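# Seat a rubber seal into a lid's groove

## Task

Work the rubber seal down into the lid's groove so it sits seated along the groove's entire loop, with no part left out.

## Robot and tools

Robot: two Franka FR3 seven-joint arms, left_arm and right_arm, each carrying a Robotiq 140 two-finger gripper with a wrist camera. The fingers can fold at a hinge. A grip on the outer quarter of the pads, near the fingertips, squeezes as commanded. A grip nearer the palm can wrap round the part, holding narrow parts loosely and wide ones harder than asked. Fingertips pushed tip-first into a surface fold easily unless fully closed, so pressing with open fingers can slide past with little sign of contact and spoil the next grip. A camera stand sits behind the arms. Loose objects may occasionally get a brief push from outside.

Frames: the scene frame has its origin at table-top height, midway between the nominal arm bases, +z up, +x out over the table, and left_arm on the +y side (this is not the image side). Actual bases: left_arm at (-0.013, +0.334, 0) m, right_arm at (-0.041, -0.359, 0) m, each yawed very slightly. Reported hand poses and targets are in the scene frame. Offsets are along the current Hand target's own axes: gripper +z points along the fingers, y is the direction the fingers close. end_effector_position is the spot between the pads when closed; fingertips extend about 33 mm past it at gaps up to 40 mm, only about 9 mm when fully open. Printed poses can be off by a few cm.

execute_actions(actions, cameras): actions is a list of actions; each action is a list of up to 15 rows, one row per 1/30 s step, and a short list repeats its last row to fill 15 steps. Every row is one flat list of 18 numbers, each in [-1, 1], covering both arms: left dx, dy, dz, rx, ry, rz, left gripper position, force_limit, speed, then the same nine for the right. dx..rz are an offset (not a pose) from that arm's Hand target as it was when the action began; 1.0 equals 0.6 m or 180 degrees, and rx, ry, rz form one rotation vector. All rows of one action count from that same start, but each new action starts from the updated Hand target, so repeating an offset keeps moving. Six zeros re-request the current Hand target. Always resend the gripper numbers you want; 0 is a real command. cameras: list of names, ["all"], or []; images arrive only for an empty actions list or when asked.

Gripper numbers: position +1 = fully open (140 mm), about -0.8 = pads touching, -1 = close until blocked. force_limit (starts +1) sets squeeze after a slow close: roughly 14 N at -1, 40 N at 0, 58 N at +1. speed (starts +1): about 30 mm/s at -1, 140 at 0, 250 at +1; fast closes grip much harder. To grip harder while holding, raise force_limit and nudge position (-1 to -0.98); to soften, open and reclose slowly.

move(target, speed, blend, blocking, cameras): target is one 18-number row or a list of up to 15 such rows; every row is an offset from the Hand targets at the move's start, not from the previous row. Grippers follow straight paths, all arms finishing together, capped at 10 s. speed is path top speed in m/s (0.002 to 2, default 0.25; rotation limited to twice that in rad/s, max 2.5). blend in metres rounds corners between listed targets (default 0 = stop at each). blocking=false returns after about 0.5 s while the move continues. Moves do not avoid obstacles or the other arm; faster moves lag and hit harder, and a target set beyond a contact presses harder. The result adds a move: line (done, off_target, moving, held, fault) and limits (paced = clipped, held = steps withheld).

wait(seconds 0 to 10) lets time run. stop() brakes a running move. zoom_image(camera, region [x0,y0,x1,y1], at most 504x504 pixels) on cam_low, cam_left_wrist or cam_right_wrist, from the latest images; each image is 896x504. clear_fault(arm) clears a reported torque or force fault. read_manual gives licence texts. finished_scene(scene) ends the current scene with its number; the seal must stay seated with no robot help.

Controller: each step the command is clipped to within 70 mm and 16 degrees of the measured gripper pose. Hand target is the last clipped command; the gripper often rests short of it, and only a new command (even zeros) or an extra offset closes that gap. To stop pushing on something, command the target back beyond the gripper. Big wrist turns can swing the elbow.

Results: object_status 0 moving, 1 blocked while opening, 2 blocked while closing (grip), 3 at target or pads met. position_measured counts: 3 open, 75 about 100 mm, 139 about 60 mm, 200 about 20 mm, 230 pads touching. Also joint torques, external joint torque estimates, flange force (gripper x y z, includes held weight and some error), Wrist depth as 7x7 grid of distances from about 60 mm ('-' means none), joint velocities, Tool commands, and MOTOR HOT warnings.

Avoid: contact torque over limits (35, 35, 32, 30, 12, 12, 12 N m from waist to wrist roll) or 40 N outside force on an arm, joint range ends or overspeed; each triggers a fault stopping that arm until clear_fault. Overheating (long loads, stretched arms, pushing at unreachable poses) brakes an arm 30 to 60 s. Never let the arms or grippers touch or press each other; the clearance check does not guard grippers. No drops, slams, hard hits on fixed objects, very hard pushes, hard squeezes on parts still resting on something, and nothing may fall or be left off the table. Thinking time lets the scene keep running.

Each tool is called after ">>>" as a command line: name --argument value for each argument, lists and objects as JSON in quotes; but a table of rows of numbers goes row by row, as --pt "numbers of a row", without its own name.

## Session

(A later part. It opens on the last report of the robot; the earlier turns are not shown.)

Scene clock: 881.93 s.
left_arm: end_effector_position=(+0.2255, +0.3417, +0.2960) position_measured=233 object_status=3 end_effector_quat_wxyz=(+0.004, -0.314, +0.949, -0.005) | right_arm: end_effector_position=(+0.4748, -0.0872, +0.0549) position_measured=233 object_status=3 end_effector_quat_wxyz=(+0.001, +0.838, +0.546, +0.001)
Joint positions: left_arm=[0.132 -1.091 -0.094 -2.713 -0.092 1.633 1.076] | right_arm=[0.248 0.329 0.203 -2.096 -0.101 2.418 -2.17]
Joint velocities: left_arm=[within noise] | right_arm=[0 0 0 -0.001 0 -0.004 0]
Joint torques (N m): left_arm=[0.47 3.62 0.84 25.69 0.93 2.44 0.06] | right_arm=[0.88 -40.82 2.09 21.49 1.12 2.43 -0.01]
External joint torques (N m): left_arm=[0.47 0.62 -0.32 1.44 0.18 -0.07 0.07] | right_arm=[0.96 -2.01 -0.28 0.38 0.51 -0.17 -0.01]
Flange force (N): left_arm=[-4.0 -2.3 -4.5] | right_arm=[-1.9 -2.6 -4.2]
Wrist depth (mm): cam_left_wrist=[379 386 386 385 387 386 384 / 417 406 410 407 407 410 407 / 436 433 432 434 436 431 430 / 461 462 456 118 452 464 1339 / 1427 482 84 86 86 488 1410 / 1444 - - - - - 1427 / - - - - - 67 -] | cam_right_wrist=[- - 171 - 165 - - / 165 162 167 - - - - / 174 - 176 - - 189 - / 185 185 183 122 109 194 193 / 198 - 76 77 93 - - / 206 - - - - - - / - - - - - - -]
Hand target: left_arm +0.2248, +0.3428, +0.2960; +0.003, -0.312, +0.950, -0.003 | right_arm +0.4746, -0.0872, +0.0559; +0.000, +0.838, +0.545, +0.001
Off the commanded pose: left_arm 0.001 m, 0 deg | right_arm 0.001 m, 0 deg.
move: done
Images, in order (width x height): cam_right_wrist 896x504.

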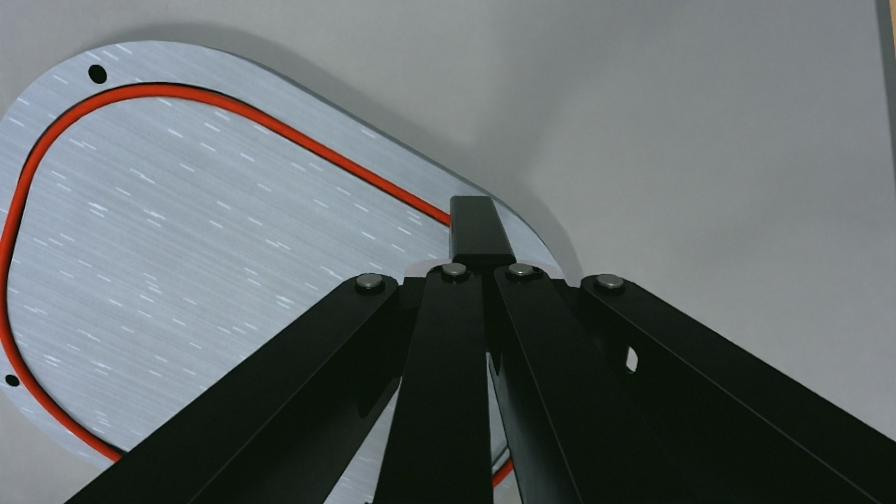

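>>> move --pt "0 0 0 0 0 0 -1 -0.5 0 0.0183 -0.0275 0 0 0 0 -1 -0.5 0" --pt "0 0 0 0 0 0 -1 -0.5 0 0.0183 -0.0275 0.0223 0 0 0 -1 -0.5 0" --pt "0 0 0 0 0 0 -1 -0.5 0 0.0183 -0.0275 0 0 0 0 -1 -0.5 0" --pt "0 0 0 0 0 0 -1 -0.5 0 0.0342 -0.0558 0 0 0 0 -1 -0.5 0" --pt "0 0 0 0 0 0 -1 -0.5 0 0.0342 -0.0558 0.0223 0 0 0 -1 -0.5 0" --pt "0 0 0 0 0 0 -1 -0.5 0 0.0342 -0.0558 0 0 0 0 -1 -0.5 0" --pt "0 0 0 0 0 0 -1 -0.5 0 0.0503 -0.0833 0 0 0 0 -1 -0.5 0" --pt "0 0 0 0 0 0 -1 -0.5 0 0.0503 -0.0833 0.0223 0 0 0 -1 -0.5 0" --pt "0 0 0 0 0 0 -1 -0.5 0 0.0503 -0.0833 0 0 0 0 -1 -0.5 0" --pt "0 0 0 0 0 0 -1 -0.5 0 0.0647 -0.1117 0 0 0 0 -1 -0.5 0" --pt "0 0 0 0 0 0 -1 -0.5 0 0.0647 -0.1117 0.0223 0 0 0 -1 -0.5 0" --pt "0 0 0 0 0 0 -1 -0.5 0 0.0647 -0.1117 0 0 0 0 -1 -0.5 0" --speed '[0.1,0.035,0.06,0.1,0.035,0.06,0.1,0.035,0.06,0.1,0.035,0.06]' --cameras '["cam_right_wrist"]'

Scene clock: 923.40 s.
left_arm: end_effector_position=(+0.2255, +0.3417, +0.2960) position_measured=233 object_status=3 end_effector_quat_wxyz=(+0.004, -0.314, +0.949, -0.005) | right_arm: end_effector_position=(+0.4293, -0.0245, +0.0549) position_measured=233 object_status=3 end_effector_quat_wxyz=(+0.001, +0.838, +0.546, +0.001)
Joint positions: left_arm=[0.132 -1.091 -0.094 -2.713 -0.092 1.633 1.076] | right_arm=[0.374 0.315 0.21 -2.118 -0.101 2.426 -2.036]
Joint velocities: left_arm=[within noise] | right_arm=[0 0 -0.001 -0.001 0.001 -0.004 0]
Joint torques (N m): left_arm=[0.44 3.6 0.79 25.71 0.94 2.43 0.11] | right_arm=[0.85 -40.27 2.09 21.4 1.11 2.41 -0.09]
External joint torques (N m): left_arm=[0.44 0.71 -0.36 1.42 0.19 -0.08 0.11] | right_arm=[0.81 -1.83 -0.37 0.28 0.51 -0.22 -0.09]
Flange force (N): left_arm=[-4.2 -2.4 -4.6] | right_arm=[-2.4 -2.0 -4.1]
Wrist depth (mm): cam_left_wrist=[386 387 386 385 386 389 386 / 412 411 414 406 406 407 409 / 436 433 452 436 432 434 432 / 472 475 464 113 456 460 1339 / 1369 - 84 86 86 1435 1385 / 1499 - - - - - - / - - - - - 67 -] | cam_right_wrist=[- - - - - - - / - - - - - - - / - - 175 175 - - 183 / - 186 183 117 179 198 - / - 195 76 77 93 - - / - - - - - - - / - - - - - - -]
Hand target: left_arm +0.2248, +0.3428, +0.2960; +0.003, -0.312, +0.950, -0.003 | right_arm +0.4290, -0.0246, +0.0559; +0.000, +0.838, +0.545, +0.001
Off the commanded pose: left_arm 0.001 m, 0 deg | right_arm 0.001 m, 0 deg.
move: done
Images, in order (width x height): cam_right_wrist 896x504.

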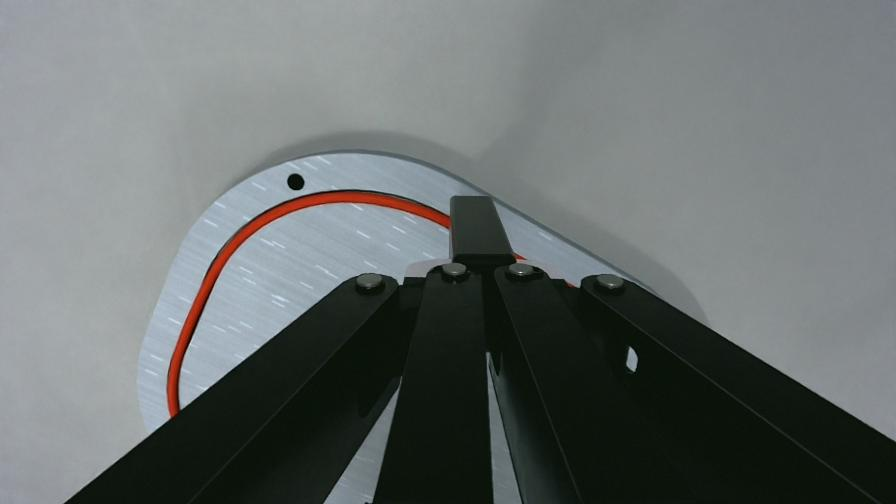

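>>> move --pt "0 0 0 0 0 0 -1 -0.5 0 0.0128 -0.0308 0 0 0 0 -1 -0.5 0" --pt "0 0 0 0 0 0 -1 -0.5 0 0.0128 -0.0308 0.0223 0 0 0 -1 -0.5 0" --pt "0 0 0 0 0 0 -1 -0.5 0 0.0128 -0.0308 0 0 0 0 -1 -0.5 0" --pt "0 0 0 0 0 0 -1 -0.5 0 0.0215 -0.0642 0 0 0 0 -1 -0.5 0" --pt "0 0 0 0 0 0 -1 -0.5 0 0.0215 -0.0642 0.0223 0 0 0 -1 -0.5 0" --pt "0 0 0 0 0 0 -1 -0.5 0 0.0215 -0.0642 0 0 0 0 -1 -0.5 0" --pt "0 0 0 0 0 0 -1 -0.5 0 0.0212 -0.1 0 0 0 0 -1 -0.5 0" --pt "0 0 0 0 0 0 -1 -0.5 0 0.0212 -0.1 0.0223 0 0 0 -1 -0.5 0" --pt "0 0 0 0 0 0 -1 -0.5 0 0.0212 -0.1 0 0 0 0 -1 -0.5 0" --pt "0 0 0 0 0 0 -1 -0.5 0 0.0083 -0.1333 0 0 0 0 -1 -0.5 0" --pt "0 0 0 0 0 0 -1 -0.5 0 0.0083 -0.1333 0.0223 0 0 0 -1 -0.5 0" --pt "0 0 0 0 0 0 -1 -0.5 0 0.0083 -0.1333 0 0 0 0 -1 -0.5 0" --speed '[0.1,0.035,0.06,0.1,0.035,0.06,0.1,0.035,0.06,0.1,0.035,0.06]' --cameras '["cam_right_wrist"]'

Scene clock: 953.33 s.
left_arm: end_effector_position=(+0.2255, +0.3417, +0.2960) position_measured=233 object_status=3 end_effector_quat_wxyz=(+0.004, -0.314, +0.949, -0.005) | right_arm: end_effector_position=(+0.3581, +0.0126, +0.0548) position_measured=233 object_status=3 end_effector_quat_wxyz=(+0.001, +0.838, +0.545, +0.001)
Joint positions: left_arm=[0.132 -1.091 -0.094 -2.713 -0.092 1.633 1.076] | right_arm=[0.479 0.237 0.232 -2.236 -0.09 2.468 -1.91]
Joint velocities: left_arm=[within noise] | right_arm=[0.001 0 0.001 0.001 0 -0.004 0.001]
Joint torques (N m): left_arm=[0.46 3.58 0.79 25.74 0.93 2.44 0.12] | right_arm=[0.74 -37.13 1.65 20.87 1.05 2.53 -0.13]
External joint torques (N m): left_arm=[0.44 0.62 -0.33 1.48 0.18 -0.07 0.12] | right_arm=[0.76 -1.84 -0.28 0.25 0.48 -0.11 -0.13]
Flange force (N): left_arm=[-4.1 -2.3 -4.6] | right_arm=[-3.1 -1.7 -4.3]
Wrist depth (mm): cam_left_wrist=[379 387 386 391 384 386 387 / 412 406 409 409 407 409 405 / 433 437 438 431 430 433 432 / - 467 468 124 456 467 1261 / 1385 490 84 86 86 1410 1402 / 1527 - - - - - - / - - - - - 68 -] | cam_right_wrist=[- - - - - 169 - / 176 - - 179 - - 179 / - - - - 177 - - / - - - 117 183 187 196 / - - 76 77 93 194 197 / - - - - - - 204 / - - - - - - -]
Hand target: left_arm +0.2248, +0.3428, +0.2960; +0.003, -0.312, +0.950, -0.003 | right_arm +0.3580, +0.0124, +0.0558; +0.000, +0.838, +0.545, +0.001
Off the commanded pose: left_arm 0.001 m, 0 deg | right_arm 0.001 m, 0 deg.
move: done
Images, in order (width x height): cam_right_wrist 896x504.

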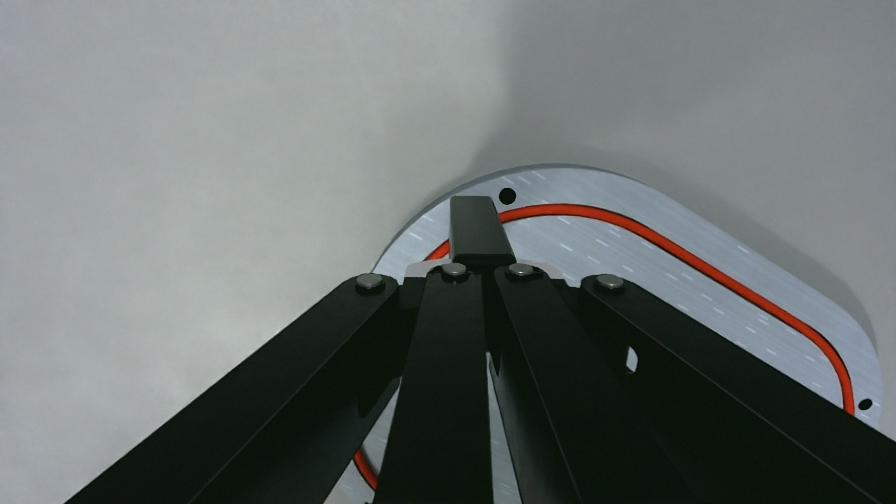

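>>> move --pt "0 0 0 0 0 0 -1 -0.5 0 -0.0227 -0.0307 -0.06 0 0 0.9167 -1 -0.5 0" --speed 0.6 --cameras '["cam_right_wrist"]'

Scene clock: 979.20 s.
left_arm: end_effector_position=(+0.2255, +0.3417, +0.2960) position_measured=233 object_status=3 end_effector_quat_wxyz=(+0.004, -0.314, +0.949, -0.005) | right_arm: end_effector_position=(+0.3359, +0.0081, +0.0926) position_measured=233 object_status=3 end_effector_quat_wxyz=(+0.002, -0.651, +0.759, +0.001)
Joint positions: left_arm=[0.132 -1.091 -0.094 -2.713 -0.092 1.633 1.076] | right_arm=[0.961 0.112 -0.228 -2.291 0.039 2.404 0.897]
Joint velocities: left_arm=[within noise] | right_arm=[0 0.001 0 0 0.001 -0.001 0.006]
Joint torques (N m): left_arm=[0.47 3.58 0.82 25.69 0.94 2.42 0.06] | right_arm=[1.7 -32.86 -1.64 22.08 0.02 2.25 0.11]
External joint torques (N m): left_arm=[0.47 0.63 -0.33 1.44 0.19 -0.08 0.06] | right_arm=[1.68 -0.24 -0.97 0.5 -0.5 -0.28 0.11]
Flange force (N): left_arm=[-3.9 -2.3 -4.6] | right_arm=[-1.2 0.7 -2.1]
Wrist depth (mm): cam_left_wrist=[386 386 386 386 389 387 387 / 412 414 412 408 409 410 411 / 437 440 435 437 432 429 437 / 464 464 470 118 109 464 1324 / 1362 484 84 86 86 1377 1377 / 1435 - - - - - 1557 / - - - - - 67 -] | cam_right_wrist=[- 191 193 - 193 - - / - 200 - 203 203 - 213 / - - 219 211 - - - / - - - 109 108 239 - / - - 76 77 93 - - / - - - - - - - / - - - - - - -]
Hand target: left_arm +0.2248, +0.3428, +0.2960; +0.003, -0.312, +0.950, -0.003 | right_arm +0.3356, +0.0075, +0.0918; +0.000, -0.650, +0.760, +0.000
Off the commanded pose: left_arm 0.001 m, 0 deg | right_arm 0.001 m, 0 deg.
move: done; limits=paced
Images, in order (width x height): cam_right_wrist 896x504.

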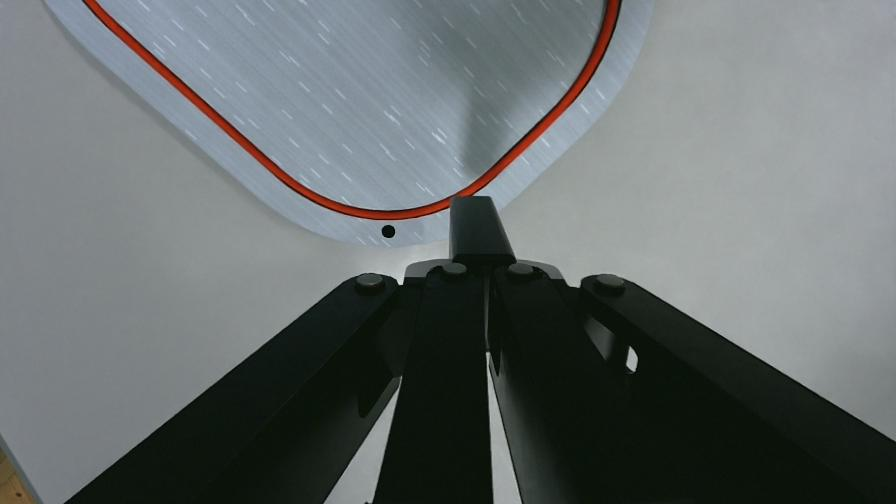

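>>> move --pt "0 0 0 0 0 0 -1 -0.5 0 0.0142 0.0033 0.0597 0 0 0 -1 -0.5 0" --pt "0 0 0 0 0 0 -1 -0.5 0 0.0142 0.0033 0.0822 0 0 0 -1 -0.5 0" --pt "0 0 0 0 0 0 -1 -0.5 0 0.0142 0.0033 0.0597 0 0 0 -1 -0.5 0" --pt "0 0 0 0 0 0 -1 -0.5 0 0.0387 0.0292 0.0597 0 0 0 -1 -0.5 0" --pt "0 0 0 0 0 0 -1 -0.5 0 0.0387 0.0292 0.0822 0 0 0 -1 -0.5 0" --pt "0 0 0 0 0 0 -1 -0.5 0 0.0387 0.0292 0.0597 0 0 0 -1 -0.5 0" --pt "0 0 0 0 0 0 -1 -0.5 0 0.0642 0.0558 0.0597 0 0 0 -1 -0.5 0" --pt "0 0 0 0 0 0 -1 -0.5 0 0.0642 0.0558 0.0822 0 0 0 -1 -0.5 0" --pt "0 0 0 0 0 0 -1 -0.5 0 0.0642 0.0558 0.0597 0 0 0 -1 -0.5 0" --speed '[0.1,0.035,0.06,0.1,0.035,0.06,0.1,0.035,0.06]' --cameras '["cam_right_wrist"]'

Scene clock: 1009.83 s.
left_arm: end_effector_position=(+0.2255, +0.3417, +0.2960) position_measured=233 object_status=3 end_effector_quat_wxyz=(+0.004, -0.314, +0.949, -0.005) | right_arm: end_effector_position=(+0.2966, -0.0253, +0.0550) position_measured=233 object_status=3 end_effector_quat_wxyz=(+0.001, -0.651, +0.759, +0.000)
Joint positions: left_arm=[0.132 -1.091 -0.094 -2.713 -0.092 1.633 1.076] | right_arm=[0.969 0.061 -0.225 -2.482 0.024 2.543 0.917]
Joint velocities: left_arm=[within noise] | right_arm=[0.001 0 0.001 0.001 -0.001 -0.004 0.005]
Joint torques (N m): left_arm=[0.44 3.58 0.83 25.75 0.94 2.43 0.08] | right_arm=[1.21 -30.79 -0.93 19.93 -0.07 2.29 0.14]
External joint torques (N m): left_arm=[0.44 0.71 -0.32 1.45 0.18 -0.08 0.08] | right_arm=[1.22 -1.83 -0.59 0.38 -0.5 -0.21 0.14]
Flange force (N): left_arm=[-4.3 -2.4 -4.7] | right_arm=[2.4 3.3 -5.8]
Wrist depth (mm): cam_left_wrist=[385 384 384 387 386 386 382 / 410 - 405 409 405 410 426 / 434 436 440 428 426 431 435 / 464 462 467 118 452 457 1339 / 1427 - 84 86 86 476 1418 / 1578 - - - - - 1471 / - - - - - 68 -] | cam_right_wrist=[159 158 - 159 161 - 173 / 166 168 166 167 166 179 180 / 172 175 175 - 183 - - / - 185 - 112 - - - / - 196 76 77 93 - - / - - - - - - - / - - - - - - -]
Hand target: left_arm +0.2248, +0.3428, +0.2960; +0.003, -0.312, +0.950, -0.003 | right_arm +0.2965, -0.0254, +0.0559; +0.000, -0.650, +0.760, +0.000
Off the commanded pose: left_arm 0.001 m, 0 deg | right_arm 0.001 m, 0 deg.
move: done
Images, in order (width x height): cam_right_wrist 896x504.

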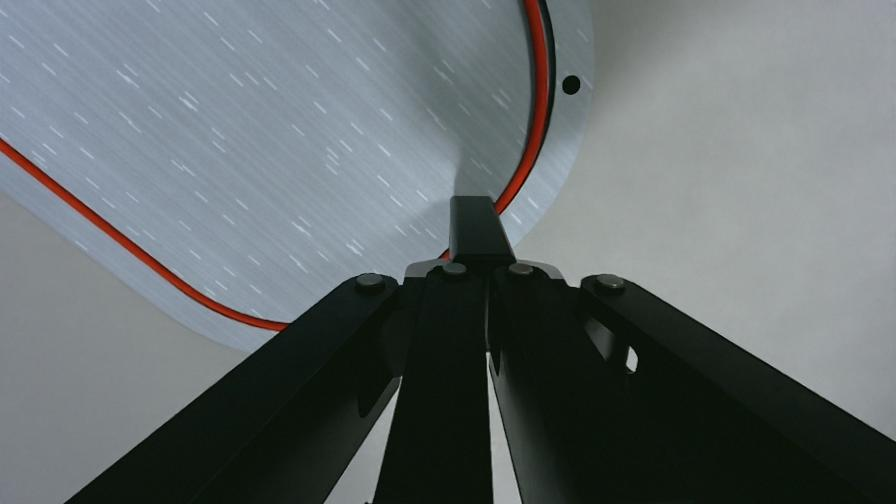

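>>> move --pt "0 0 0 0 0 0 -1 -0.5 0 0.024 0.0257 0 0 0 0 -1 -0.5 0" --pt "0 0 0 0 0 0 -1 -0.5 0 0.024 0.0257 0.0223 0 0 0 -1 -0.5 0" --pt "0 0 0 0 0 0 -1 -0.5 0 0.024 0.0257 0 0 0 0 -1 -0.5 0" --pt "0 0 0 0 0 0 -1 -0.5 0 0.0587 0.04 0 0 0 0 -1 -0.5 0" --pt "0 0 0 0 0 0 -1 -0.5 0 0.0587 0.04 0.0152 0 0 0 -1 -0.5 0" --pt "0 0 0 0 0 0 -1 -0.5 0 0.0592 0.0443 0.0152 0 0 0 -1 -0.5 0" --pt "0 0 0 0 0 0 -1 -0.5 0 0.0592 0.0443 0.0223 0 0 0 -1 -0.5 0" --pt "0 0 0 0 0 0 -1 -0.5 0 0.0592 0.0443 0 0 0 0 -1 -0.5 0" --pt "0 0 0 0 0 0 -1 -0.5 0 0.0933 0.0408 0 0 0 0 -1 -0.5 0" --pt "0 0 0 0 0 0 -1 -0.5 0 0.0933 0.0408 0.0152 0 0 0 -1 -0.5 0" --pt "0 0 0 0 0 0 -1 -0.5 0 0.0942 0.0508 0.0152 0 0 0 -1 -0.5 0" --pt "0 0 0 0 0 0 -1 -0.5 0 0.0942 0.0508 0.0223 0 0 0 -1 -0.5 0" --pt "0 0 0 0 0 0 -1 -0.5 0 0.0942 0.0508 0 0 0 0 -1 -0.5 0" --speed '[0.1,0.035,0.06,0.1,0.035,0.02,0.03,0.06,0.1,0.035,0.02,0.03,0.06]' --cameras '["cam_right_wrist"]'

Scene clock: 1035.80 s.
left_arm: end_effector_position=(+0.2255, +0.3417, +0.2960) position_measured=233 object_status=3 end_effector_quat_wxyz=(+0.004, -0.314, +0.949, -0.005) | right_arm: end_effector_position=(+0.2578, -0.0764, +0.0550) position_measured=233 object_status=3 end_effector_quat_wxyz=(+0.001, -0.651, +0.759, +0.000)
Joint positions: left_arm=[0.132 -1.091 -0.094 -2.713 -0.092 1.633 1.076] | right_arm=[0.951 -0.106 -0.239 -2.687 -0.047 2.586 0.946]
Joint velocities: left_arm=[within noise] | right_arm=[0 0.001 0.001 0 -0.001 -0.005 0.003]
Joint torques (N m): left_arm=[0.44 3.58 0.76 25.71 0.94 2.44 0.14] | right_arm=[1 -24.32 0.3 19.08 -0.09 2.3 0.05]
External joint torques (N m): left_arm=[0.45 0.61 -0.38 1.42 0.19 -0.07 0.15] | right_arm=[0.93 -1.75 -0.28 0.26 -0.49 -0.18 0.05]
Flange force (N): left_arm=[-3.9 -2.2 -4.5] | right_arm=[2.9 3.0 -5.9]
Wrist depth (mm): cam_left_wrist=[379 384 389 389 387 378 377 / - 409 400 400 410 413 412 / - 409 439 429 432 431 429 / 467 471 462 118 456 462 1309 / 497 492 84 86 86 1339 1362 / 1471 - - - - - 1471 / - - - - - 68 -] | cam_right_wrist=[160 159 159 - - - - / - 169 168 170 - 178 - / 176 178 176 177 - - - / 186 184 187 112 - - 201 / 199 203 76 77 93 - - / - - - - - - - / - - - - - - -]
Hand target: left_arm +0.2248, +0.3428, +0.2960; +0.003, -0.312, +0.950, -0.003 | right_arm +0.2576, -0.0765, +0.0559; +0.000, -0.650, +0.760, +0.000
Off the commanded pose: left_arm 0.001 m, 0 deg | right_arm 0.001 m, 0 deg.
move: done
Images, in order (width x height): cam_right_wrist 896x504.

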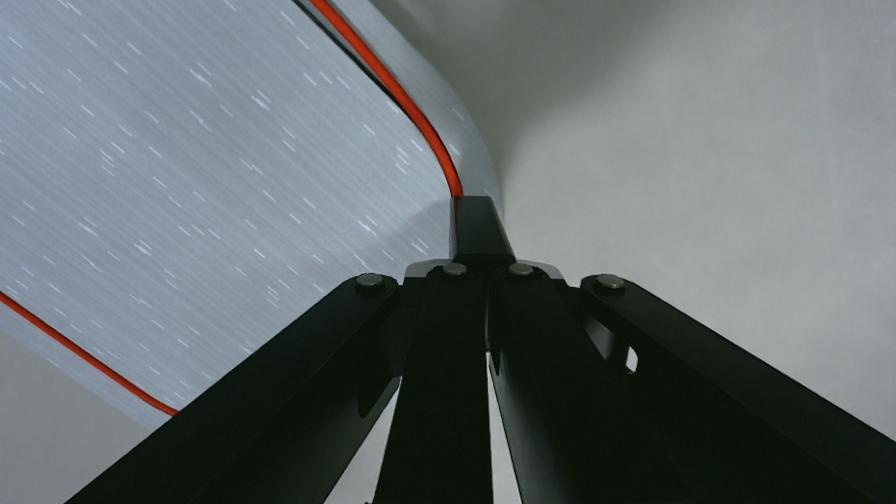

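>>> move --pt "0 0 0 0 0 0 -1 -0.5 0 0.0275 -0.0035 0 0 0 0 -1 -0.5 0" --pt "0 0 0 0 0 0 -1 -0.5 0 0.0275 -0.0035 0.0223 0 0 0 -1 -0.5 0" --pt "0 0 0 0 0 0 -1 -0.5 0 0.0275 -0.0035 0 0 0 0 -1 -0.5 0" --pt "0 0 0 0 0 0 -1 -0.5 0 0.054 -0.017 0 0 0 0 -1 -0.5 0" --pt "0 0 0 0 0 0 -1 -0.5 0 0.054 -0.017 0.0223 0 0 0 -1 -0.5 0" --pt "0 0 0 0 0 0 -1 -0.5 0 0.054 -0.017 0 0 0 0 -1 -0.5 0" --pt "0 0 0 0 0 0 -1 -0.5 0 0.0802 -0.036 0 0 0 0 -1 -0.5 0" --pt "0 0 0 0 0 0 -1 -0.5 0 0.0802 -0.036 0.0152 0 0 0 -1 -0.5 0" --pt "0 0 0 0 0 0 -1 -0.5 0 0.0768 -0.0393 0.0152 0 0 0 -1 -0.5 0" --pt "0 0 0 0 0 0 -1 -0.5 0 0.0768 -0.0393 0.0223 0 0 0 -1 -0.5 0" --pt "0 0 0 0 0 0 -1 -0.5 0 0.0768 -0.0393 0 0 0 0 -1 -0.5 0" --speed '[0.1,0.035,0.06,0.1,0.035,0.06,0.1,0.035,0.02,0.03,0.06]' --cameras '["cam_right_wrist"]'

Scene clock: 1059.60 s.
left_arm: end_effector_position=(+0.2255, +0.3417, +0.2960) position_measured=233 object_status=3 end_effector_quat_wxyz=(+0.004, -0.314, +0.949, -0.005) | right_arm: end_effector_position=(+0.2736, -0.1254, +0.0550) position_measured=233 object_status=3 end_effector_quat_wxyz=(+0.001, -0.651, +0.759, +0.000)
Joint positions: left_arm=[0.132 -1.091 -0.094 -2.713 -0.092 1.633 1.076] | right_arm=[0.898 -0.163 -0.314 -2.748 -0.095 2.592 0.861]
Joint velocities: left_arm=[within noise] | right_arm=[-0.001 0.001 0.001 -0.001 0 -0.005 0.001]
Joint torques (N m): left_arm=[0.42 3.58 0.82 25.83 0.92 2.42 0.15] | right_arm=[0.52 -21.8 0.86 19.03 -0.1 2.22 0.14]
External joint torques (N m): left_arm=[0.4 0.65 -0.33 1.55 0.16 -0.09 0.15] | right_arm=[0.52 -1.59 -0.17 0.26 -0.5 -0.29 0.14]
Flange force (N): left_arm=[-4.2 -2.4 -4.9] | right_arm=[2.8 3.2 -6.3]
Wrist depth (mm): cam_left_wrist=[387 388 386 386 396 381 386 / 407 409 412 406 408 407 400 / 435 436 426 435 425 434 445 / 464 495 459 118 464 463 - / 1385 - 84 87 86 1410 1316 / 1489 - - - - - 1557 / - - - - - 67 -] | cam_right_wrist=[161 160 160 - - - - / 167 168 166 - - - - / 177 179 176 177 - - 192 / 187 188 187 122 - - 202 / - 200 76 77 93 - - / - - - - - - - / - - - - - - -]
Hand target: left_arm +0.2248, +0.3428, +0.2960; +0.003, -0.312, +0.950, -0.003 | right_arm +0.2738, -0.1257, +0.0559; +0.000, -0.650, +0.760, +0.000
Off the commanded pose: left_arm 0.001 m, 0 deg | right_arm 0.001 m, 0 deg.
move: done
Images, in order (width x height): cam_right_wrist 896x504.

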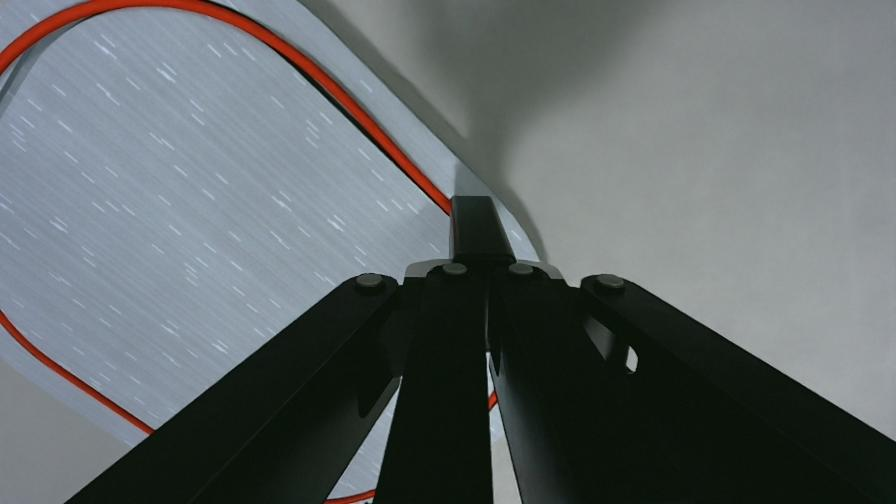

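>>> move --pt "0 0 0 0 0 0 -1 -0.5 0 0.0267 -0.028 0 0 0 0 -1 -0.5 0" --pt "0 0 0 0 0 0 -1 -0.5 0 0.0267 -0.028 0.0223 0 0 0 -1 -0.5 0" --pt "0 0 0 0 0 0 -1 -0.5 0 0.0267 -0.028 0 0 0 0 -1 -0.5 0" --pt "0 0 0 0 0 0 -1 -0.5 0 0.0558 -0.05 0 0 0 0 -1 -0.5 0" --pt "0 0 0 0 0 0 -1 -0.5 0 0.0558 -0.05 0.0152 0 0 0 -1 -0.5 0" --pt "0 0 0 0 0 0 -1 -0.5 0 0.0533 -0.0525 0.0152 0 0 0 -1 -0.5 0" --pt "0 0 0 0 0 0 -1 -0.5 0 0.0533 -0.0525 0.0223 0 0 0 -1 -0.5 0" --pt "0 0 0 0 0 0 -1 -0.5 0 0.0533 -0.0525 0 0 0 0 -1 -0.5 0" --pt "0 0 0 0 0 0 -1 -0.5 0 0.0833 -0.075 0 0 0 0 -1 -0.5 0" --pt "0 0 0 0 0 0 -1 -0.5 0 0.0833 -0.075 0.0152 0 0 0 -1 -0.5 0" --pt "0 0 0 0 0 0 -1 -0.5 0 0.08 -0.0783 0.0152 0 0 0 -1 -0.5 0" --pt "0 0 0 0 0 0 -1 -0.5 0 0.08 -0.0783 0.0223 0 0 0 -1 -0.5 0" --pt "0 0 0 0 0 0 -1 -0.5 0 0.08 -0.0783 0 0 0 0 -1 -0.5 0" --speed '[0.1,0.035,0.06,0.1,0.035,0.02,0.03,0.06,0.1,0.035,0.02,0.03,0.06]' --cameras '["cam_right_wrist"]'

Scene clock: 1088.83 s.
left_arm: end_effector_position=(+0.2255, +0.3417, +0.2960) position_measured=233 object_status=3 end_effector_quat_wxyz=(+0.004, -0.314, +0.949, -0.005) | right_arm: end_effector_position=(+0.3126, -0.1801, +0.0551) position_measured=233 object_status=3 end_effector_quat_wxyz=(+0.001, -0.651, +0.759, +0.000)
Joint positions: left_arm=[0.132 -1.091 -0.094 -2.713 -0.092 1.633 1.076] | right_arm=[0.842 -0.157 -0.433 -2.734 -0.125 2.589 0.711]
Joint velocities: left_arm=[within noise] | right_arm=[-0.001 0 -0.001 -0.002 -0.001 -0.004 0.002]
Joint torques (N m): left_arm=[0.39 3.61 0.85 25.73 0.94 2.44 0.11] | right_arm=[0.54 -21.16 1.17 19.1 -0.17 2.45 0.21]
External joint torques (N m): left_arm=[0.38 0.64 -0.33 1.46 0.18 -0.07 0.11] | right_arm=[0.55 -1.63 -0.23 0.41 -0.56 -0.06 0.21]
Flange force (N): left_arm=[-4.0 -2.3 -4.6] | right_arm=[2.4 3.9 -6.2]
Wrist depth (mm): cam_left_wrist=[375 389 381 391 389 386 387 / 423 407 419 413 411 407 407 / 441 429 435 432 433 432 434 / 464 472 457 118 454 464 1316 / 1377 489 84 86 86 490 1402 / 1527 - - - - - - / - - - - - 68 -] | cam_right_wrist=[- 173 - - - - - / - 171 170 - - - - / - - 179 177 - 187 - / 198 189 188 117 187 - - / - - 76 77 93 - - / - - - - - - - / - - - - - - -]
Hand target: left_arm +0.2248, +0.3428, +0.2960; +0.003, -0.312, +0.950, -0.003 | right_arm +0.3127, -0.1804, +0.0559; +0.000, -0.650, +0.760, +0.000
Off the commanded pose: left_arm 0.001 m, 0 deg | right_arm 0.001 m, 0 deg.
move: done
Images, in order (width x height): cam_right_wrist 896x504.

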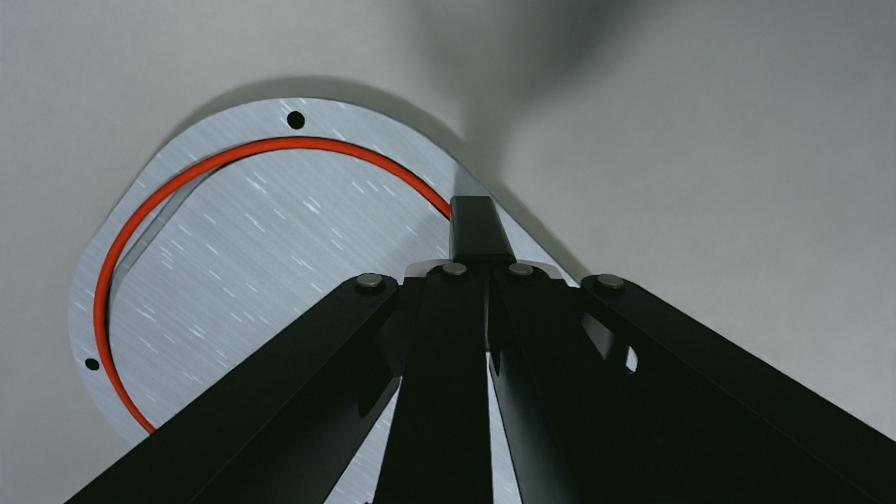

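>>> move --pt "0 0 0 0 0 0 -1 -0.5 0 0.0275 -0.0292 0 0 0 0 -1 -0.5 0" --pt "0 0 0 0 0 0 -1 -0.5 0 0.0275 -0.0292 0.0223 0 0 0 -1 -0.5 0" --pt "0 0 0 0 0 0 -1 -0.5 0 0.0275 -0.0292 0 0 0 0 -1 -0.5 0" --pt "0 0 0 0 0 0 -1 -0.5 0 0.0442 -0.0575 0 0 0 0 -1 -0.5 0" --pt "0 0 0 0 0 0 -1 -0.5 0 0.0442 -0.0575 0.0223 0 0 0 -1 -0.5 0" --pt "0 0 0 0 0 0 -1 -0.5 0 0.0442 -0.0575 0 0 0 0 -1 -0.5 0" --pt "0 0 0 0 0 0 -1 -0.5 0 0.0558 -0.0892 0 0 0 0 -1 -0.5 0" --pt "0 0 0 0 0 0 -1 -0.5 0 0.0558 -0.0892 0.0223 0 0 0 -1 -0.5 0" --pt "0 0 0 0 0 0 -1 -0.5 0 0.0558 -0.0892 0 0 0 0 -1 -0.5 0" --pt "0 0 0 0 0 0 -1 -0.5 0 0.0572 -0.1225 0 0 0 0 -1 -0.5 0" --pt "0 0 0 0 0 0 -1 -0.5 0 0.0572 -0.1225 0.0223 0 0 0 -1 -0.5 0" --pt "0 0 0 0 0 0 -1 -0.5 0 0.0572 -0.1225 0 0 0 0 -1 -0.5 0" --speed '[0.1,0.035,0.06,0.1,0.035,0.06,0.1,0.035,0.06,0.1,0.035,0.06]' --cameras '["cam_right_wrist"]'

Scene clock: 1119.40 s.
left_arm: end_effector_position=(+0.2255, +0.3417, +0.2960) position_measured=233 object_status=3 end_effector_quat_wxyz=(+0.004, -0.314, +0.949, -0.005) | right_arm: end_effector_position=(+0.3801, -0.2254, +0.0552) position_measured=233 object_status=3 end_effector_quat_wxyz=(+0.001, -0.652, +0.759, +0.000)
Joint positions: left_arm=[0.132 -1.091 -0.094 -2.713 -0.092 1.633 1.076] | right_arm=[0.827 -0.029 -0.561 -2.591 -0.029 2.568 0.481]
Joint velocities: left_arm=[within noise] | right_arm=[0.001 0.001 0 0 -0.001 -0.003 0.005]
Joint torques (N m): left_arm=[0.48 3.62 0.82 25.78 0.92 2.43 0.11] | right_arm=[0.83 -24.19 -0.32 19.45 -0.03 2.33 0.21]
External joint torques (N m): left_arm=[0.5 0.7 -0.34 1.51 0.17 -0.08 0.12] | right_arm=[0.77 -1.73 -0.77 0.31 -0.43 -0.2 0.21]
Flange force (N): left_arm=[-4.3 -2.4 -4.8] | right_arm=[2.2 5.1 -7.3]
Wrist depth (mm): cam_left_wrist=[386 386 390 389 386 389 387 / 439 412 408 409 407 406 414 / 437 435 444 433 432 438 436 / 464 470 468 113 463 464 1346 / 1410 489 84 87 86 1377 1369 / 1480 - - - - - - / - - - - - 67 -] | cam_right_wrist=[- - - - - - 170 / - - - - - - - / - - 190 - 187 191 186 / - 201 - 117 185 - - / - - 76 77 93 - 213 / - - - - - - - / - - - - - - -]
Hand target: left_arm +0.2248, +0.3428, +0.2960; +0.003, -0.312, +0.950, -0.003 | right_arm +0.3800, -0.2257, +0.0560; +0.000, -0.650, +0.760, +0.000
Off the commanded pose: left_arm 0.001 m, 0 deg | right_arm 0.001 m, 0 deg.
move: done
Images, in order (width x height): cam_right_wrist 896x504.

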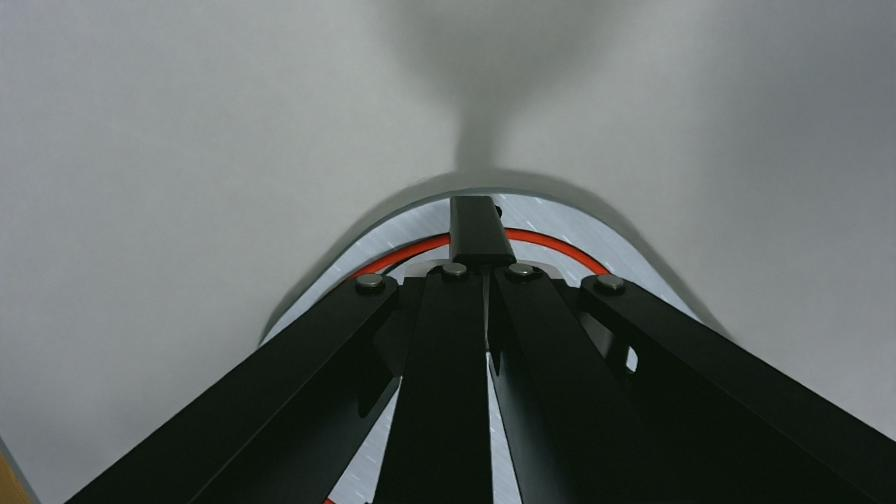

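>>> move --pt "0 0 0 0 0 0 -1 -0.5 0 -0.0012 -0.0342 -0.0317 0 0 -0.75 -1 -0.5 0" --speed 0.6 --cameras '["cam_right_wrist"]'

Scene clock: 1134.17 s.
left_arm: end_effector_position=(+0.2255, +0.3417, +0.2960) position_measured=233 object_status=3 end_effector_quat_wxyz=(+0.004, -0.314, +0.949, -0.005) | right_arm: end_effector_position=(+0.4008, -0.2279, +0.0754) position_measured=233 object_status=3 end_effector_quat_wxyz=(+0.000, +0.952, +0.307, +0.002)
Joint positions: left_arm=[0.132 -1.091 -0.094 -2.713 -0.092 1.633 1.076] | right_arm=[1.156 -0.041 -0.91 -2.522 -0.055 2.501 -1.867]
Joint velocities: left_arm=[within noise] | right_arm=[-0.001 0 0 -0.001 0.001 0 -0.005]
Joint torques (N m): left_arm=[0.47 3.61 0.91 25.75 0.94 2.43 0.11] | right_arm=[1.46 -17.06 -0.31 21.08 1.02 2.42 -0.18]
External joint torques (N m): left_arm=[0.45 0.63 -0.27 1.45 0.18 -0.09 0.11] | right_arm=[1.4 0.05 -1.24 0.78 0.48 -0.23 -0.18]
Flange force (N): left_arm=[-4.0 -2.1 -4.6] | right_arm=[7.2 2.9 3.2]
Wrist depth (mm): cam_left_wrist=[384 389 386 384 388 385 387 / 412 408 409 411 409 409 413 / 442 438 428 433 432 434 446 / 462 464 452 118 458 465 1331 / 1309 492 84 86 86 491 1418 / 1489 - - - - - 1480 / - - - - - 67 -] | cam_right_wrist=[- 179 179 180 - - 195 / 189 188 189 - 204 - - / 197 200 197 200 213 - - / - 209 210 122 111 - - / - 219 76 77 93 - - / - - - - - - - / - - - - - - -]
Hand target: left_arm +0.2248, +0.3428, +0.2960; +0.003, -0.312, +0.950, -0.003 | right_arm +0.4004, -0.2282, +0.0751; +0.000, +0.951, +0.310, +0.001
Off the commanded pose: left_arm 0.001 m, 0 deg | right_arm 0.001 m, 0 deg.
move: done; limits=paced
Images, in order (width x height): cam_right_wrist 896x504.

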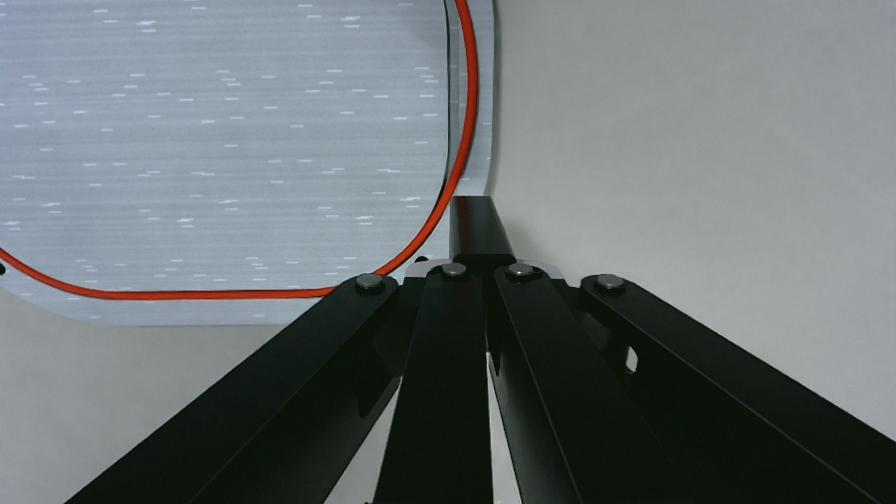

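>>> move --pt "0 0 0 0 0 0 -1 -0.5 0 0.075 0.02 0 0 0 0 -1 -0.5 0" --speed 0.2 --cameras '["cam_right_wrist"]'

Scene clock: 1146.47 s.
left_arm: end_effector_position=(+0.2255, +0.3417, +0.2960) position_measured=233 object_status=3 end_effector_quat_wxyz=(+0.004, -0.314, +0.949, -0.005) | right_arm: end_effector_position=(+0.4442, -0.2112, +0.0756) position_measured=233 object_status=3 end_effector_quat_wxyz=(+0.000, +0.952, +0.308, +0.002)
Joint positions: left_arm=[0.132 -1.091 -0.094 -2.713 -0.092 1.633 1.076] | right_arm=[1.116 0.143 -0.853 -2.364 0.169 2.456 -2.02]
Joint velocities: left_arm=[within noise] | right_arm=[0.001 0.001 0 -0.001 0 0 -0.007]
Joint torques (N m): left_arm=[0.47 3.6 0.84 25.71 0.94 2.43 0.11] | right_arm=[0.46 -23.5 -3.54 21.54 1.09 2.42 -0.26]
External joint torques (N m): left_arm=[0.48 0.72 -0.32 1.33 0.19 -0.09 0.11] | right_arm=[0.35 -0.16 -0.52 0.79 0.51 -0.21 -0.26]
Flange force (N): left_arm=[-4.2 -2.2 -4.4] | right_arm=[3.6 1.8 0.3]
Wrist depth (mm): cam_left_wrist=[382 386 389 387 387 381 385 / 413 413 409 406 407 408 407 / 434 434 436 429 432 435 440 / 464 468 456 118 452 453 1316 / 1274 489 84 86 86 1462 1369 / 1752 - - - - - 1354 / - - - - - 67 -] | cam_right_wrist=[179 180 179 - - - - / - 188 188 189 198 - - / 198 193 197 198 - - - / 208 - 210 112 221 - - / 221 221 76 77 93 - - / 232 - - - - - - / - - - - - - -]
Hand target: left_arm +0.2248, +0.3428, +0.2960; +0.003, -0.312, +0.950, -0.003 | right_arm +0.4438, -0.2114, +0.0751; +0.000, +0.951, +0.310, +0.001
Off the commanded pose: left_arm 0.001 m, 0 deg | right_arm 0.001 m, 0 deg.
move: done
Images, in order (width x height): cam_right_wrist 896x504.

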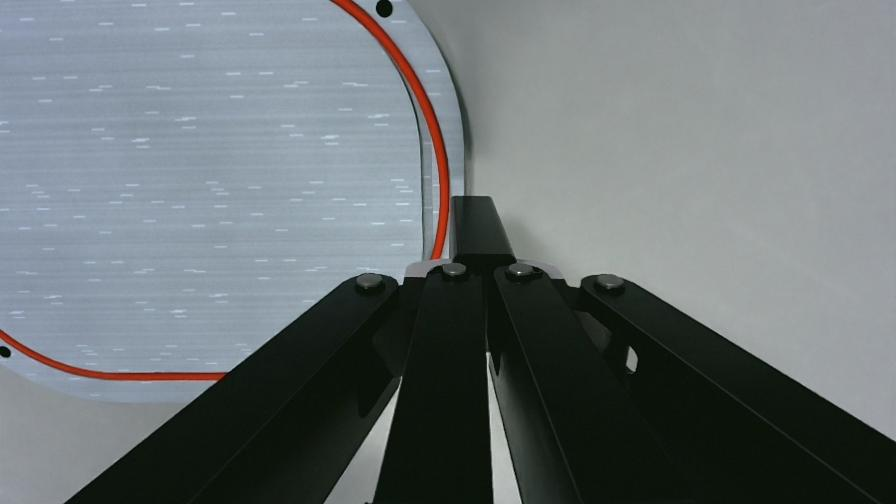

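>>> move --pt "0 0 0 0 0 0 -1 -0.5 0 0.2033 -0.1862 -0.375 0 0 0 1 -0.5 0" --speed 0.3 --cameras '["cam_right_wrist"]'

>>> zoom_image --camera "cam_right_wrist" --region '[300, 150, 460, 260]'

>>> zoom_image --camera "cam_right_wrist" --region '[440, 150, 600, 260]'

>>> zoom_image --camera "cam_right_wrist" --region '[300, 250, 460, 360]'

>>> zoom_image --camera "cam_right_wrist" --region '[440, 250, 600, 360]'

Scene clock: 1171.63 s.
left_arm: end_effector_position=(+0.2255, +0.3417, +0.2960) position_measured=233 object_status=3 end_effector_quat_wxyz=(+0.004, -0.314, +0.949, -0.005) | right_arm: end_effector_position=(+0.4766, -0.0484, +0.3007) position_measured=3 object_status=3 end_effector_quat_wxyz=(+0.000, +0.950, +0.313, +0.002)
Joint positions: left_arm=[0.132 -1.091 -0.094 -2.713 -0.092 1.633 1.076] | right_arm=[1.236 0.175 -0.795 -1.699 0.127 1.825 -1.752]
Joint velocities: left_arm=[within noise] | right_arm=[0 0.001 0 0.002 -0.001 -0.004 0.004]
Joint torques (N m): left_arm=[0.48 3.65 0.85 25.69 0.94 2.43 0.1] | right_arm=[0.53 -30.21 -5.11 25.57 1.36 2.46 0.13]
External joint torques (N m): left_arm=[0.48 0.73 -0.32 1.4 0.18 -0.08 0.11] | right_arm=[0.51 -0.43 -1.21 0.76 0.49 -0.21 0.13]
Flange force (N): left_arm=[-4.3 -2.4 -4.5] | right_arm=[1.8 0.2 -2.4]
Wrist depth (mm): cam_left_wrist=[384 387 389 382 384 387 387 / 411 409 409 411 406 409 409 / 436 436 434 434 436 437 434 / 473 464 462 118 453 464 1295 / - 494 84 87 86 1377 1427 / 1610 - - - - - - / - - - - - 68 -] | cam_right_wrist=[- 391 387 - 414 1160 1160 / - - - 442 417 1199 1240 / - - - - - 429 1271 / - 118 - - 465 139 475 / - 102 - - - 123 97 / - - 524 - - - - / - - - 548 - - -]
Hand target: left_arm +0.2248, +0.3428, +0.2960; +0.003, -0.312, +0.950, -0.003 | right_arm +0.4764, -0.0493, +0.3001; +0.000, +0.951, +0.310, +0.001
Off the commanded pose: left_arm 0.001 m, 0 deg | right_arm 0.001 m, 1 deg.
move: done
Images, in order (width x height): cam_right_wrist 896x504.

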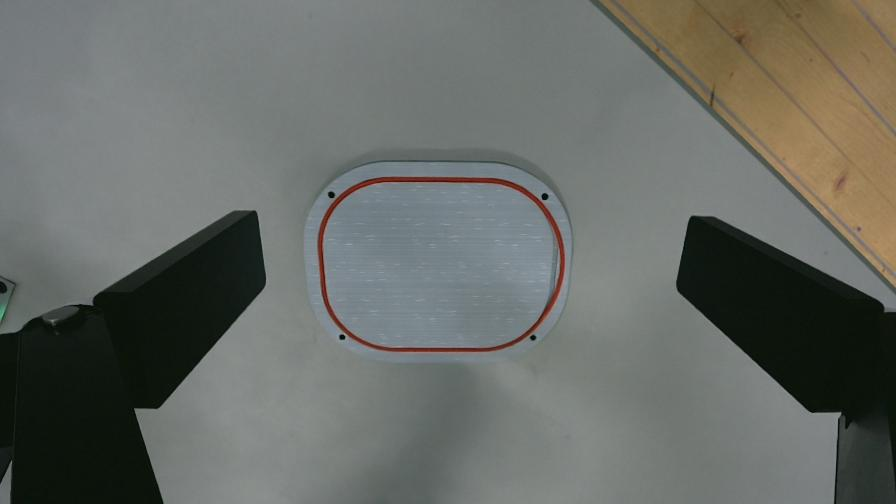

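Scaled by 3.150 from the camera's 896x504 image, which has a finer 1280x720 frame.

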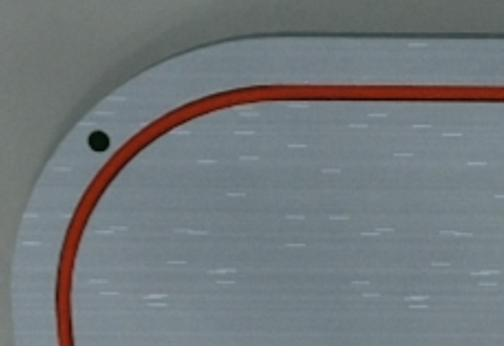

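Scaled by 3.150 from the camera's 896x504 image, which has a finer 1280x720 frame.

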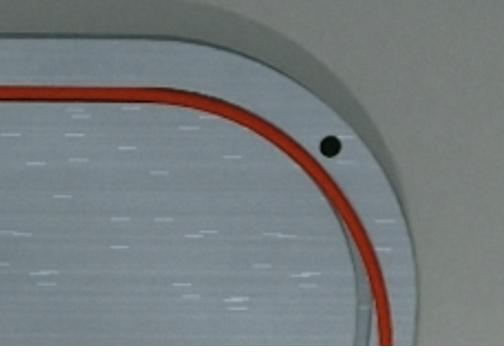

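Scaled by 3.150 from the camera's 896x504 image, which has a finer 1280x720 frame.

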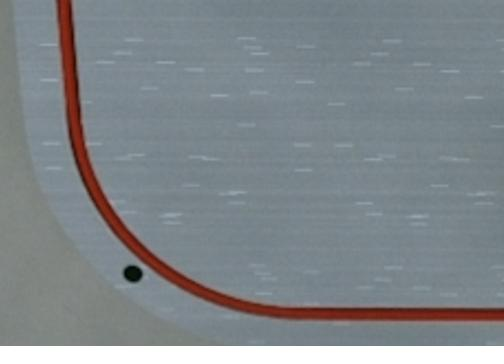

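Scaled by 3.150 from the camera's 896x504 image, which has a finer 1280x720 frame.

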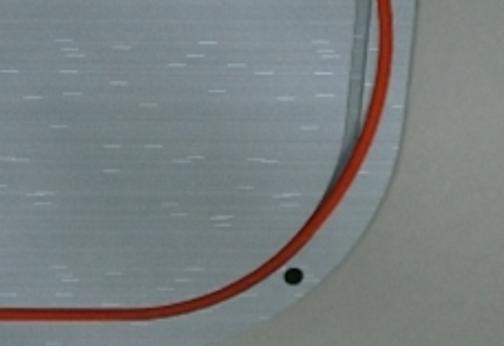

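>>> move --pt "0 0 0 0 0 0 -1 -0.5 0 -0.2705 0.1542 0.4002 0 0 0 -1 -0.5 0" --pt "0 0 0 0 0 0 -1 -0.5 0 -0.2705 0.1542 0.4222 0 0 0 -1 -0.5 0" --pt "0 0 0 0 0 0 -1 -0.5 0 -0.2705 0.15 0.4222 0 0 0 -1 -0.5 0" --pt "0 0 0 0 0 0 -1 -0.5 0 -0.2705 0.15 0.4293 0 0 0 -1 -0.5 0" --pt "0 0 0 0 0 0 -1 -0.5 0 -0.2705 0.15 0.4068 0 0 0 -1 -0.5 0" --pt "0 0 0 0 0 0 -1 -0.5 0 -0.0922 0.1458 0.4068 0 0 0 -1 -0.5 0" --pt "0 0 0 0 0 0 -1 -0.5 0 -0.0922 0.1458 0.4222 0 0 0 -1 -0.5 0" --pt "0 0 0 0 0 0 -1 -0.5 0 -0.096 0.1407 0.4222 0 0 0 -1 -0.5 0" --pt "0 0 0 0 0 0 -1 -0.5 0 -0.096 0.1407 0.4293 0 0 0 -1 -0.5 0" --pt "0 0 0 0 0 0 -1 -0.5 0 -0.096 0.1407 0.4068 0 0 0 -1 -0.5 0" --speed '[0.3,0.035,0.02,0.03,0.06,0.15,0.035,0.02,0.03,0.06]' --cameras '["cam_right_wrist"]'

Scene clock: 1217.83 s.
left_arm: end_effector_position=(+0.2255, +0.3417, +0.2960) position_measured=233 object_status=3 end_effector_quat_wxyz=(+0.004, -0.314, +0.949, -0.005) | right_arm: end_effector_position=(+0.4807, -0.1514, +0.0556) position_measured=233 object_status=3 end_effector_quat_wxyz=(+0.000, +0.950, +0.311, +0.002)
Joint positions: left_arm=[0.132 -1.091 -0.094 -2.713 -0.092 1.633 1.076] | right_arm=[1.042 0.352 -0.709 -2.17 0.343 2.415 -2.06]
Joint velocities: left_arm=[within noise] | right_arm=[0.002 0 -0.001 -0.001 0 -0.005 0.004]
Joint torques (N m): left_arm=[0.4 3.61 0.87 25.67 0.93 2.42 0.13] | right_arm=[1.37 -34.12 -8.14 20.87 0.16 2.34 0.19]
External joint torques (N m): left_arm=[0.39 0.64 -0.32 1.39 0.17 -0.09 0.13] | right_arm=[1.36 -1.55 -1.15 0.17 -0.45 -0.3 0.19]
Flange force (N): left_arm=[-3.9 -2.2 -4.5] | right_arm=[-6.7 -4.0 -8.4]
Wrist depth (mm): cam_left_wrist=[381 386 388 384 387 387 382 / 411 405 410 407 406 410 414 / 429 436 438 439 432 433 432 / 465 460 458 124 464 462 1331 / 491 493 84 86 86 487 1427 / 1739 - - - - - - / - - - - - 67 -] | cam_right_wrist=[170 - - - - - - / - - - - - - - / 175 178 176 173 - - - / 185 187 187 122 - 200 - / - 197 76 77 93 - 215 / - - - - - - - / - - - - - - -]
Hand target: left_arm +0.2248, +0.3428, +0.2960; +0.003, -0.312, +0.950, -0.003 | right_arm +0.4798, -0.1514, +0.0561; +0.000, +0.951, +0.310, +0.001
Off the commanded pose: left_arm 0.001 m, 0 deg | right_arm 0.001 m, 0 deg.
move: done
Images, in order (width x height): cam_right_wrist 896x504.

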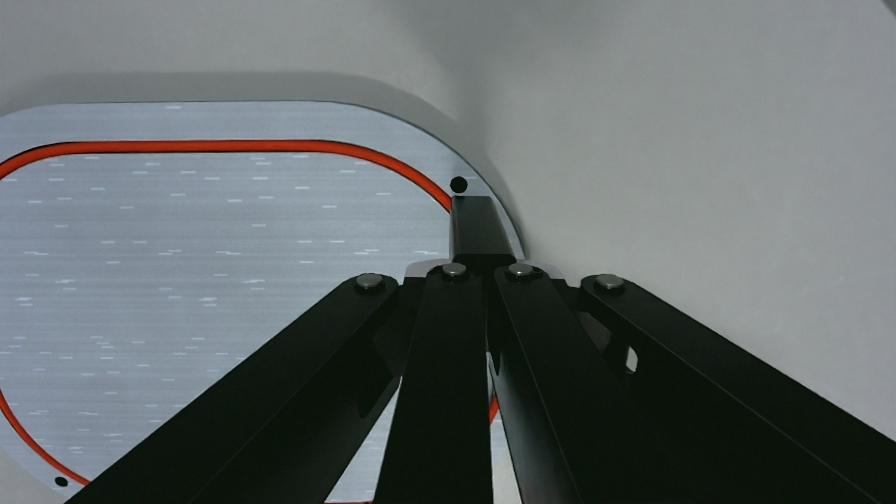

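>>> move --pt "0 0 0 0 0 0 -1 -0.5 0 -0.0203 0.0152 0 0 0 0 -1 -0.5 0" --pt "0 0 0 0 0 0 -1 -0.5 0 -0.0203 0.0152 0.0155 0 0 0 -1 -0.5 0" --pt "0 0 0 0 0 0 -1 -0.5 0 -0.022 0.0093 0.0155 0 0 0 -1 -0.5 0" --pt "0 0 0 0 0 0 -1 -0.5 0 -0.022 0.0093 0.0227 0 0 0 -1 -0.5 0" --pt "0 0 0 0 0 0 -1 -0.5 0 -0.022 0.0093 0 0 0 0 -1 -0.5 0" --pt "0 0 0 0 0 0 -1 -0.5 0 -0.1462 0.0235 0 0 0 0 -1 -0.5 0" --pt "0 0 0 0 0 0 -1 -0.5 0 -0.1462 0.0235 0.0155 0 0 0 -1 -0.5 0" --pt "0 0 0 0 0 0 -1 -0.5 0 -0.1462 0.0143 0.0155 0 0 0 -1 -0.5 0" --pt "0 0 0 0 0 0 -1 -0.5 0 -0.1462 0.0143 0.0227 0 0 0 -1 -0.5 0" --pt "0 0 0 0 0 0 -1 -0.5 0 -0.1462 0.0143 0 0 0 0 -1 -0.5 0" --speed '[0.1,0.035,0.02,0.03,0.06,0.15,0.035,0.02,0.03,0.06]' --cameras '["cam_right_wrist"]'

Scene clock: 1235.00 s.
left_arm: end_effector_position=(+0.2255, +0.3417, +0.2960) position_measured=233 object_status=3 end_effector_quat_wxyz=(+0.004, -0.314, +0.949, -0.005) | right_arm: end_effector_position=(+0.4138, -0.2095, +0.0482) position_measured=233 object_status=3 end_effector_quat_wxyz=(-0.005, +0.952, +0.307, -0.001)
Joint positions: left_arm=[0.132 -1.091 -0.094 -2.713 -0.092 1.633 1.076] | right_arm=[1.12 0.129 -0.829 -2.465 0.187 2.544 -2.017]
Joint torques (N m): left_arm=[0.5 3.57 0.83 25.77 0.94 2.42 0.06] | right_arm=[1.39 -21.07 -2.65 19.2 0.66 3.4 -0.09]
External joint torques (N m): left_arm=[0.52 0.64 -0.31 1.5 0.19 -0.08 0.06] | right_arm=[1.48 1.48 0.1 -0.34 0.14 0.78 -0.09]
External joint torques when the fault began: right_arm=[1.4 7.49 2.07 -2.48 1.23 2.35 -0.09]
Flange force (N): left_arm=[-4.1 -2.3 -4.8] | right_arm=[2.4 -1.0 6.2]
Flange force when the fault began (N): right_arm=[19.8 4.4 38.7]
Wrist depth (mm): cam_left_wrist=[389 385 388 383 389 386 386 / 416 411 409 408 407 405 407 / 437 424 433 436 432 431 440 / 464 485 464 118 458 458 1331 / 1346 491 84 87 86 1362 1444 / 1557 - - - - - 1435 / - - - - - 68 -] | cam_right_wrist=[154 154 155 155 166 - 166 / 162 163 163 163 - - - / 171 173 171 170 - 185 - / 180 181 179 122 - - - / 191 192 76 77 93 - - / 202 - - - - - - / - - - - - - -]
Hand target: left_arm +0.2248, +0.3428, +0.2960; +0.003, -0.312, +0.950, -0.003 | right_arm +0.4138, -0.2095, +0.0482; -0.005, +0.952, +0.307, -0.001 (not the last commanded pose)
Tool commands: left_gripper/position=-1.0 left_gripper/force_limit=-0.5 left_gripper/speed=+0.0 right_gripper/position=-1.0 right_gripper/force_limit=-0.498039 right_gripper/speed=+0.003922
Off the commanded pose: left_arm 0.001 m, 0 deg | right_arm 0.008 m, 1 deg.
FORCE FAULT: contact force on the right arm reached its limit, and that arm stopped. The contact can be on any part of that arm, not only on its tool. That arm's remaining commands of this call were not run. That arm is still stopped at the end of this call. While its stop runs, that arm takes no new command, but execute_actions still moves its gripper.
CLEAR FAULT: the right arm stays stopped (Reflex) until you call clear_fault(arm="right_arm").
move: fault (right_arm); path passed 9 of 10 targets
Images, in order (width x height): cam_right_wrist 896x504.

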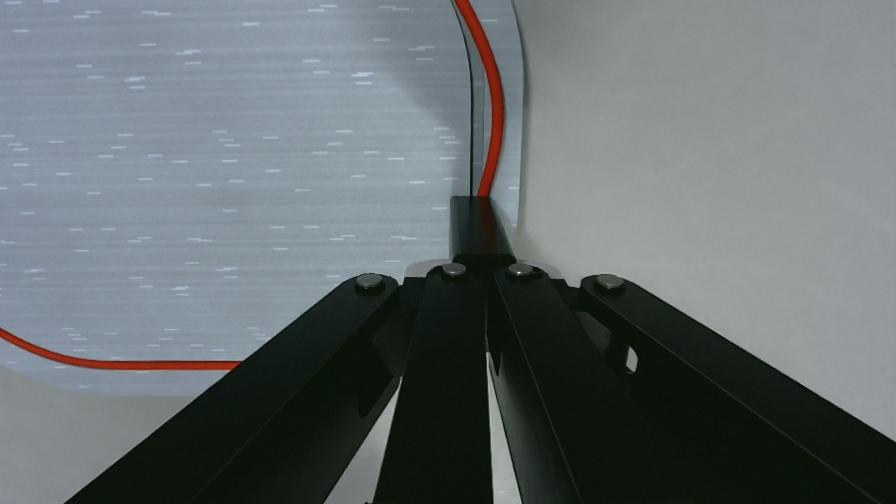

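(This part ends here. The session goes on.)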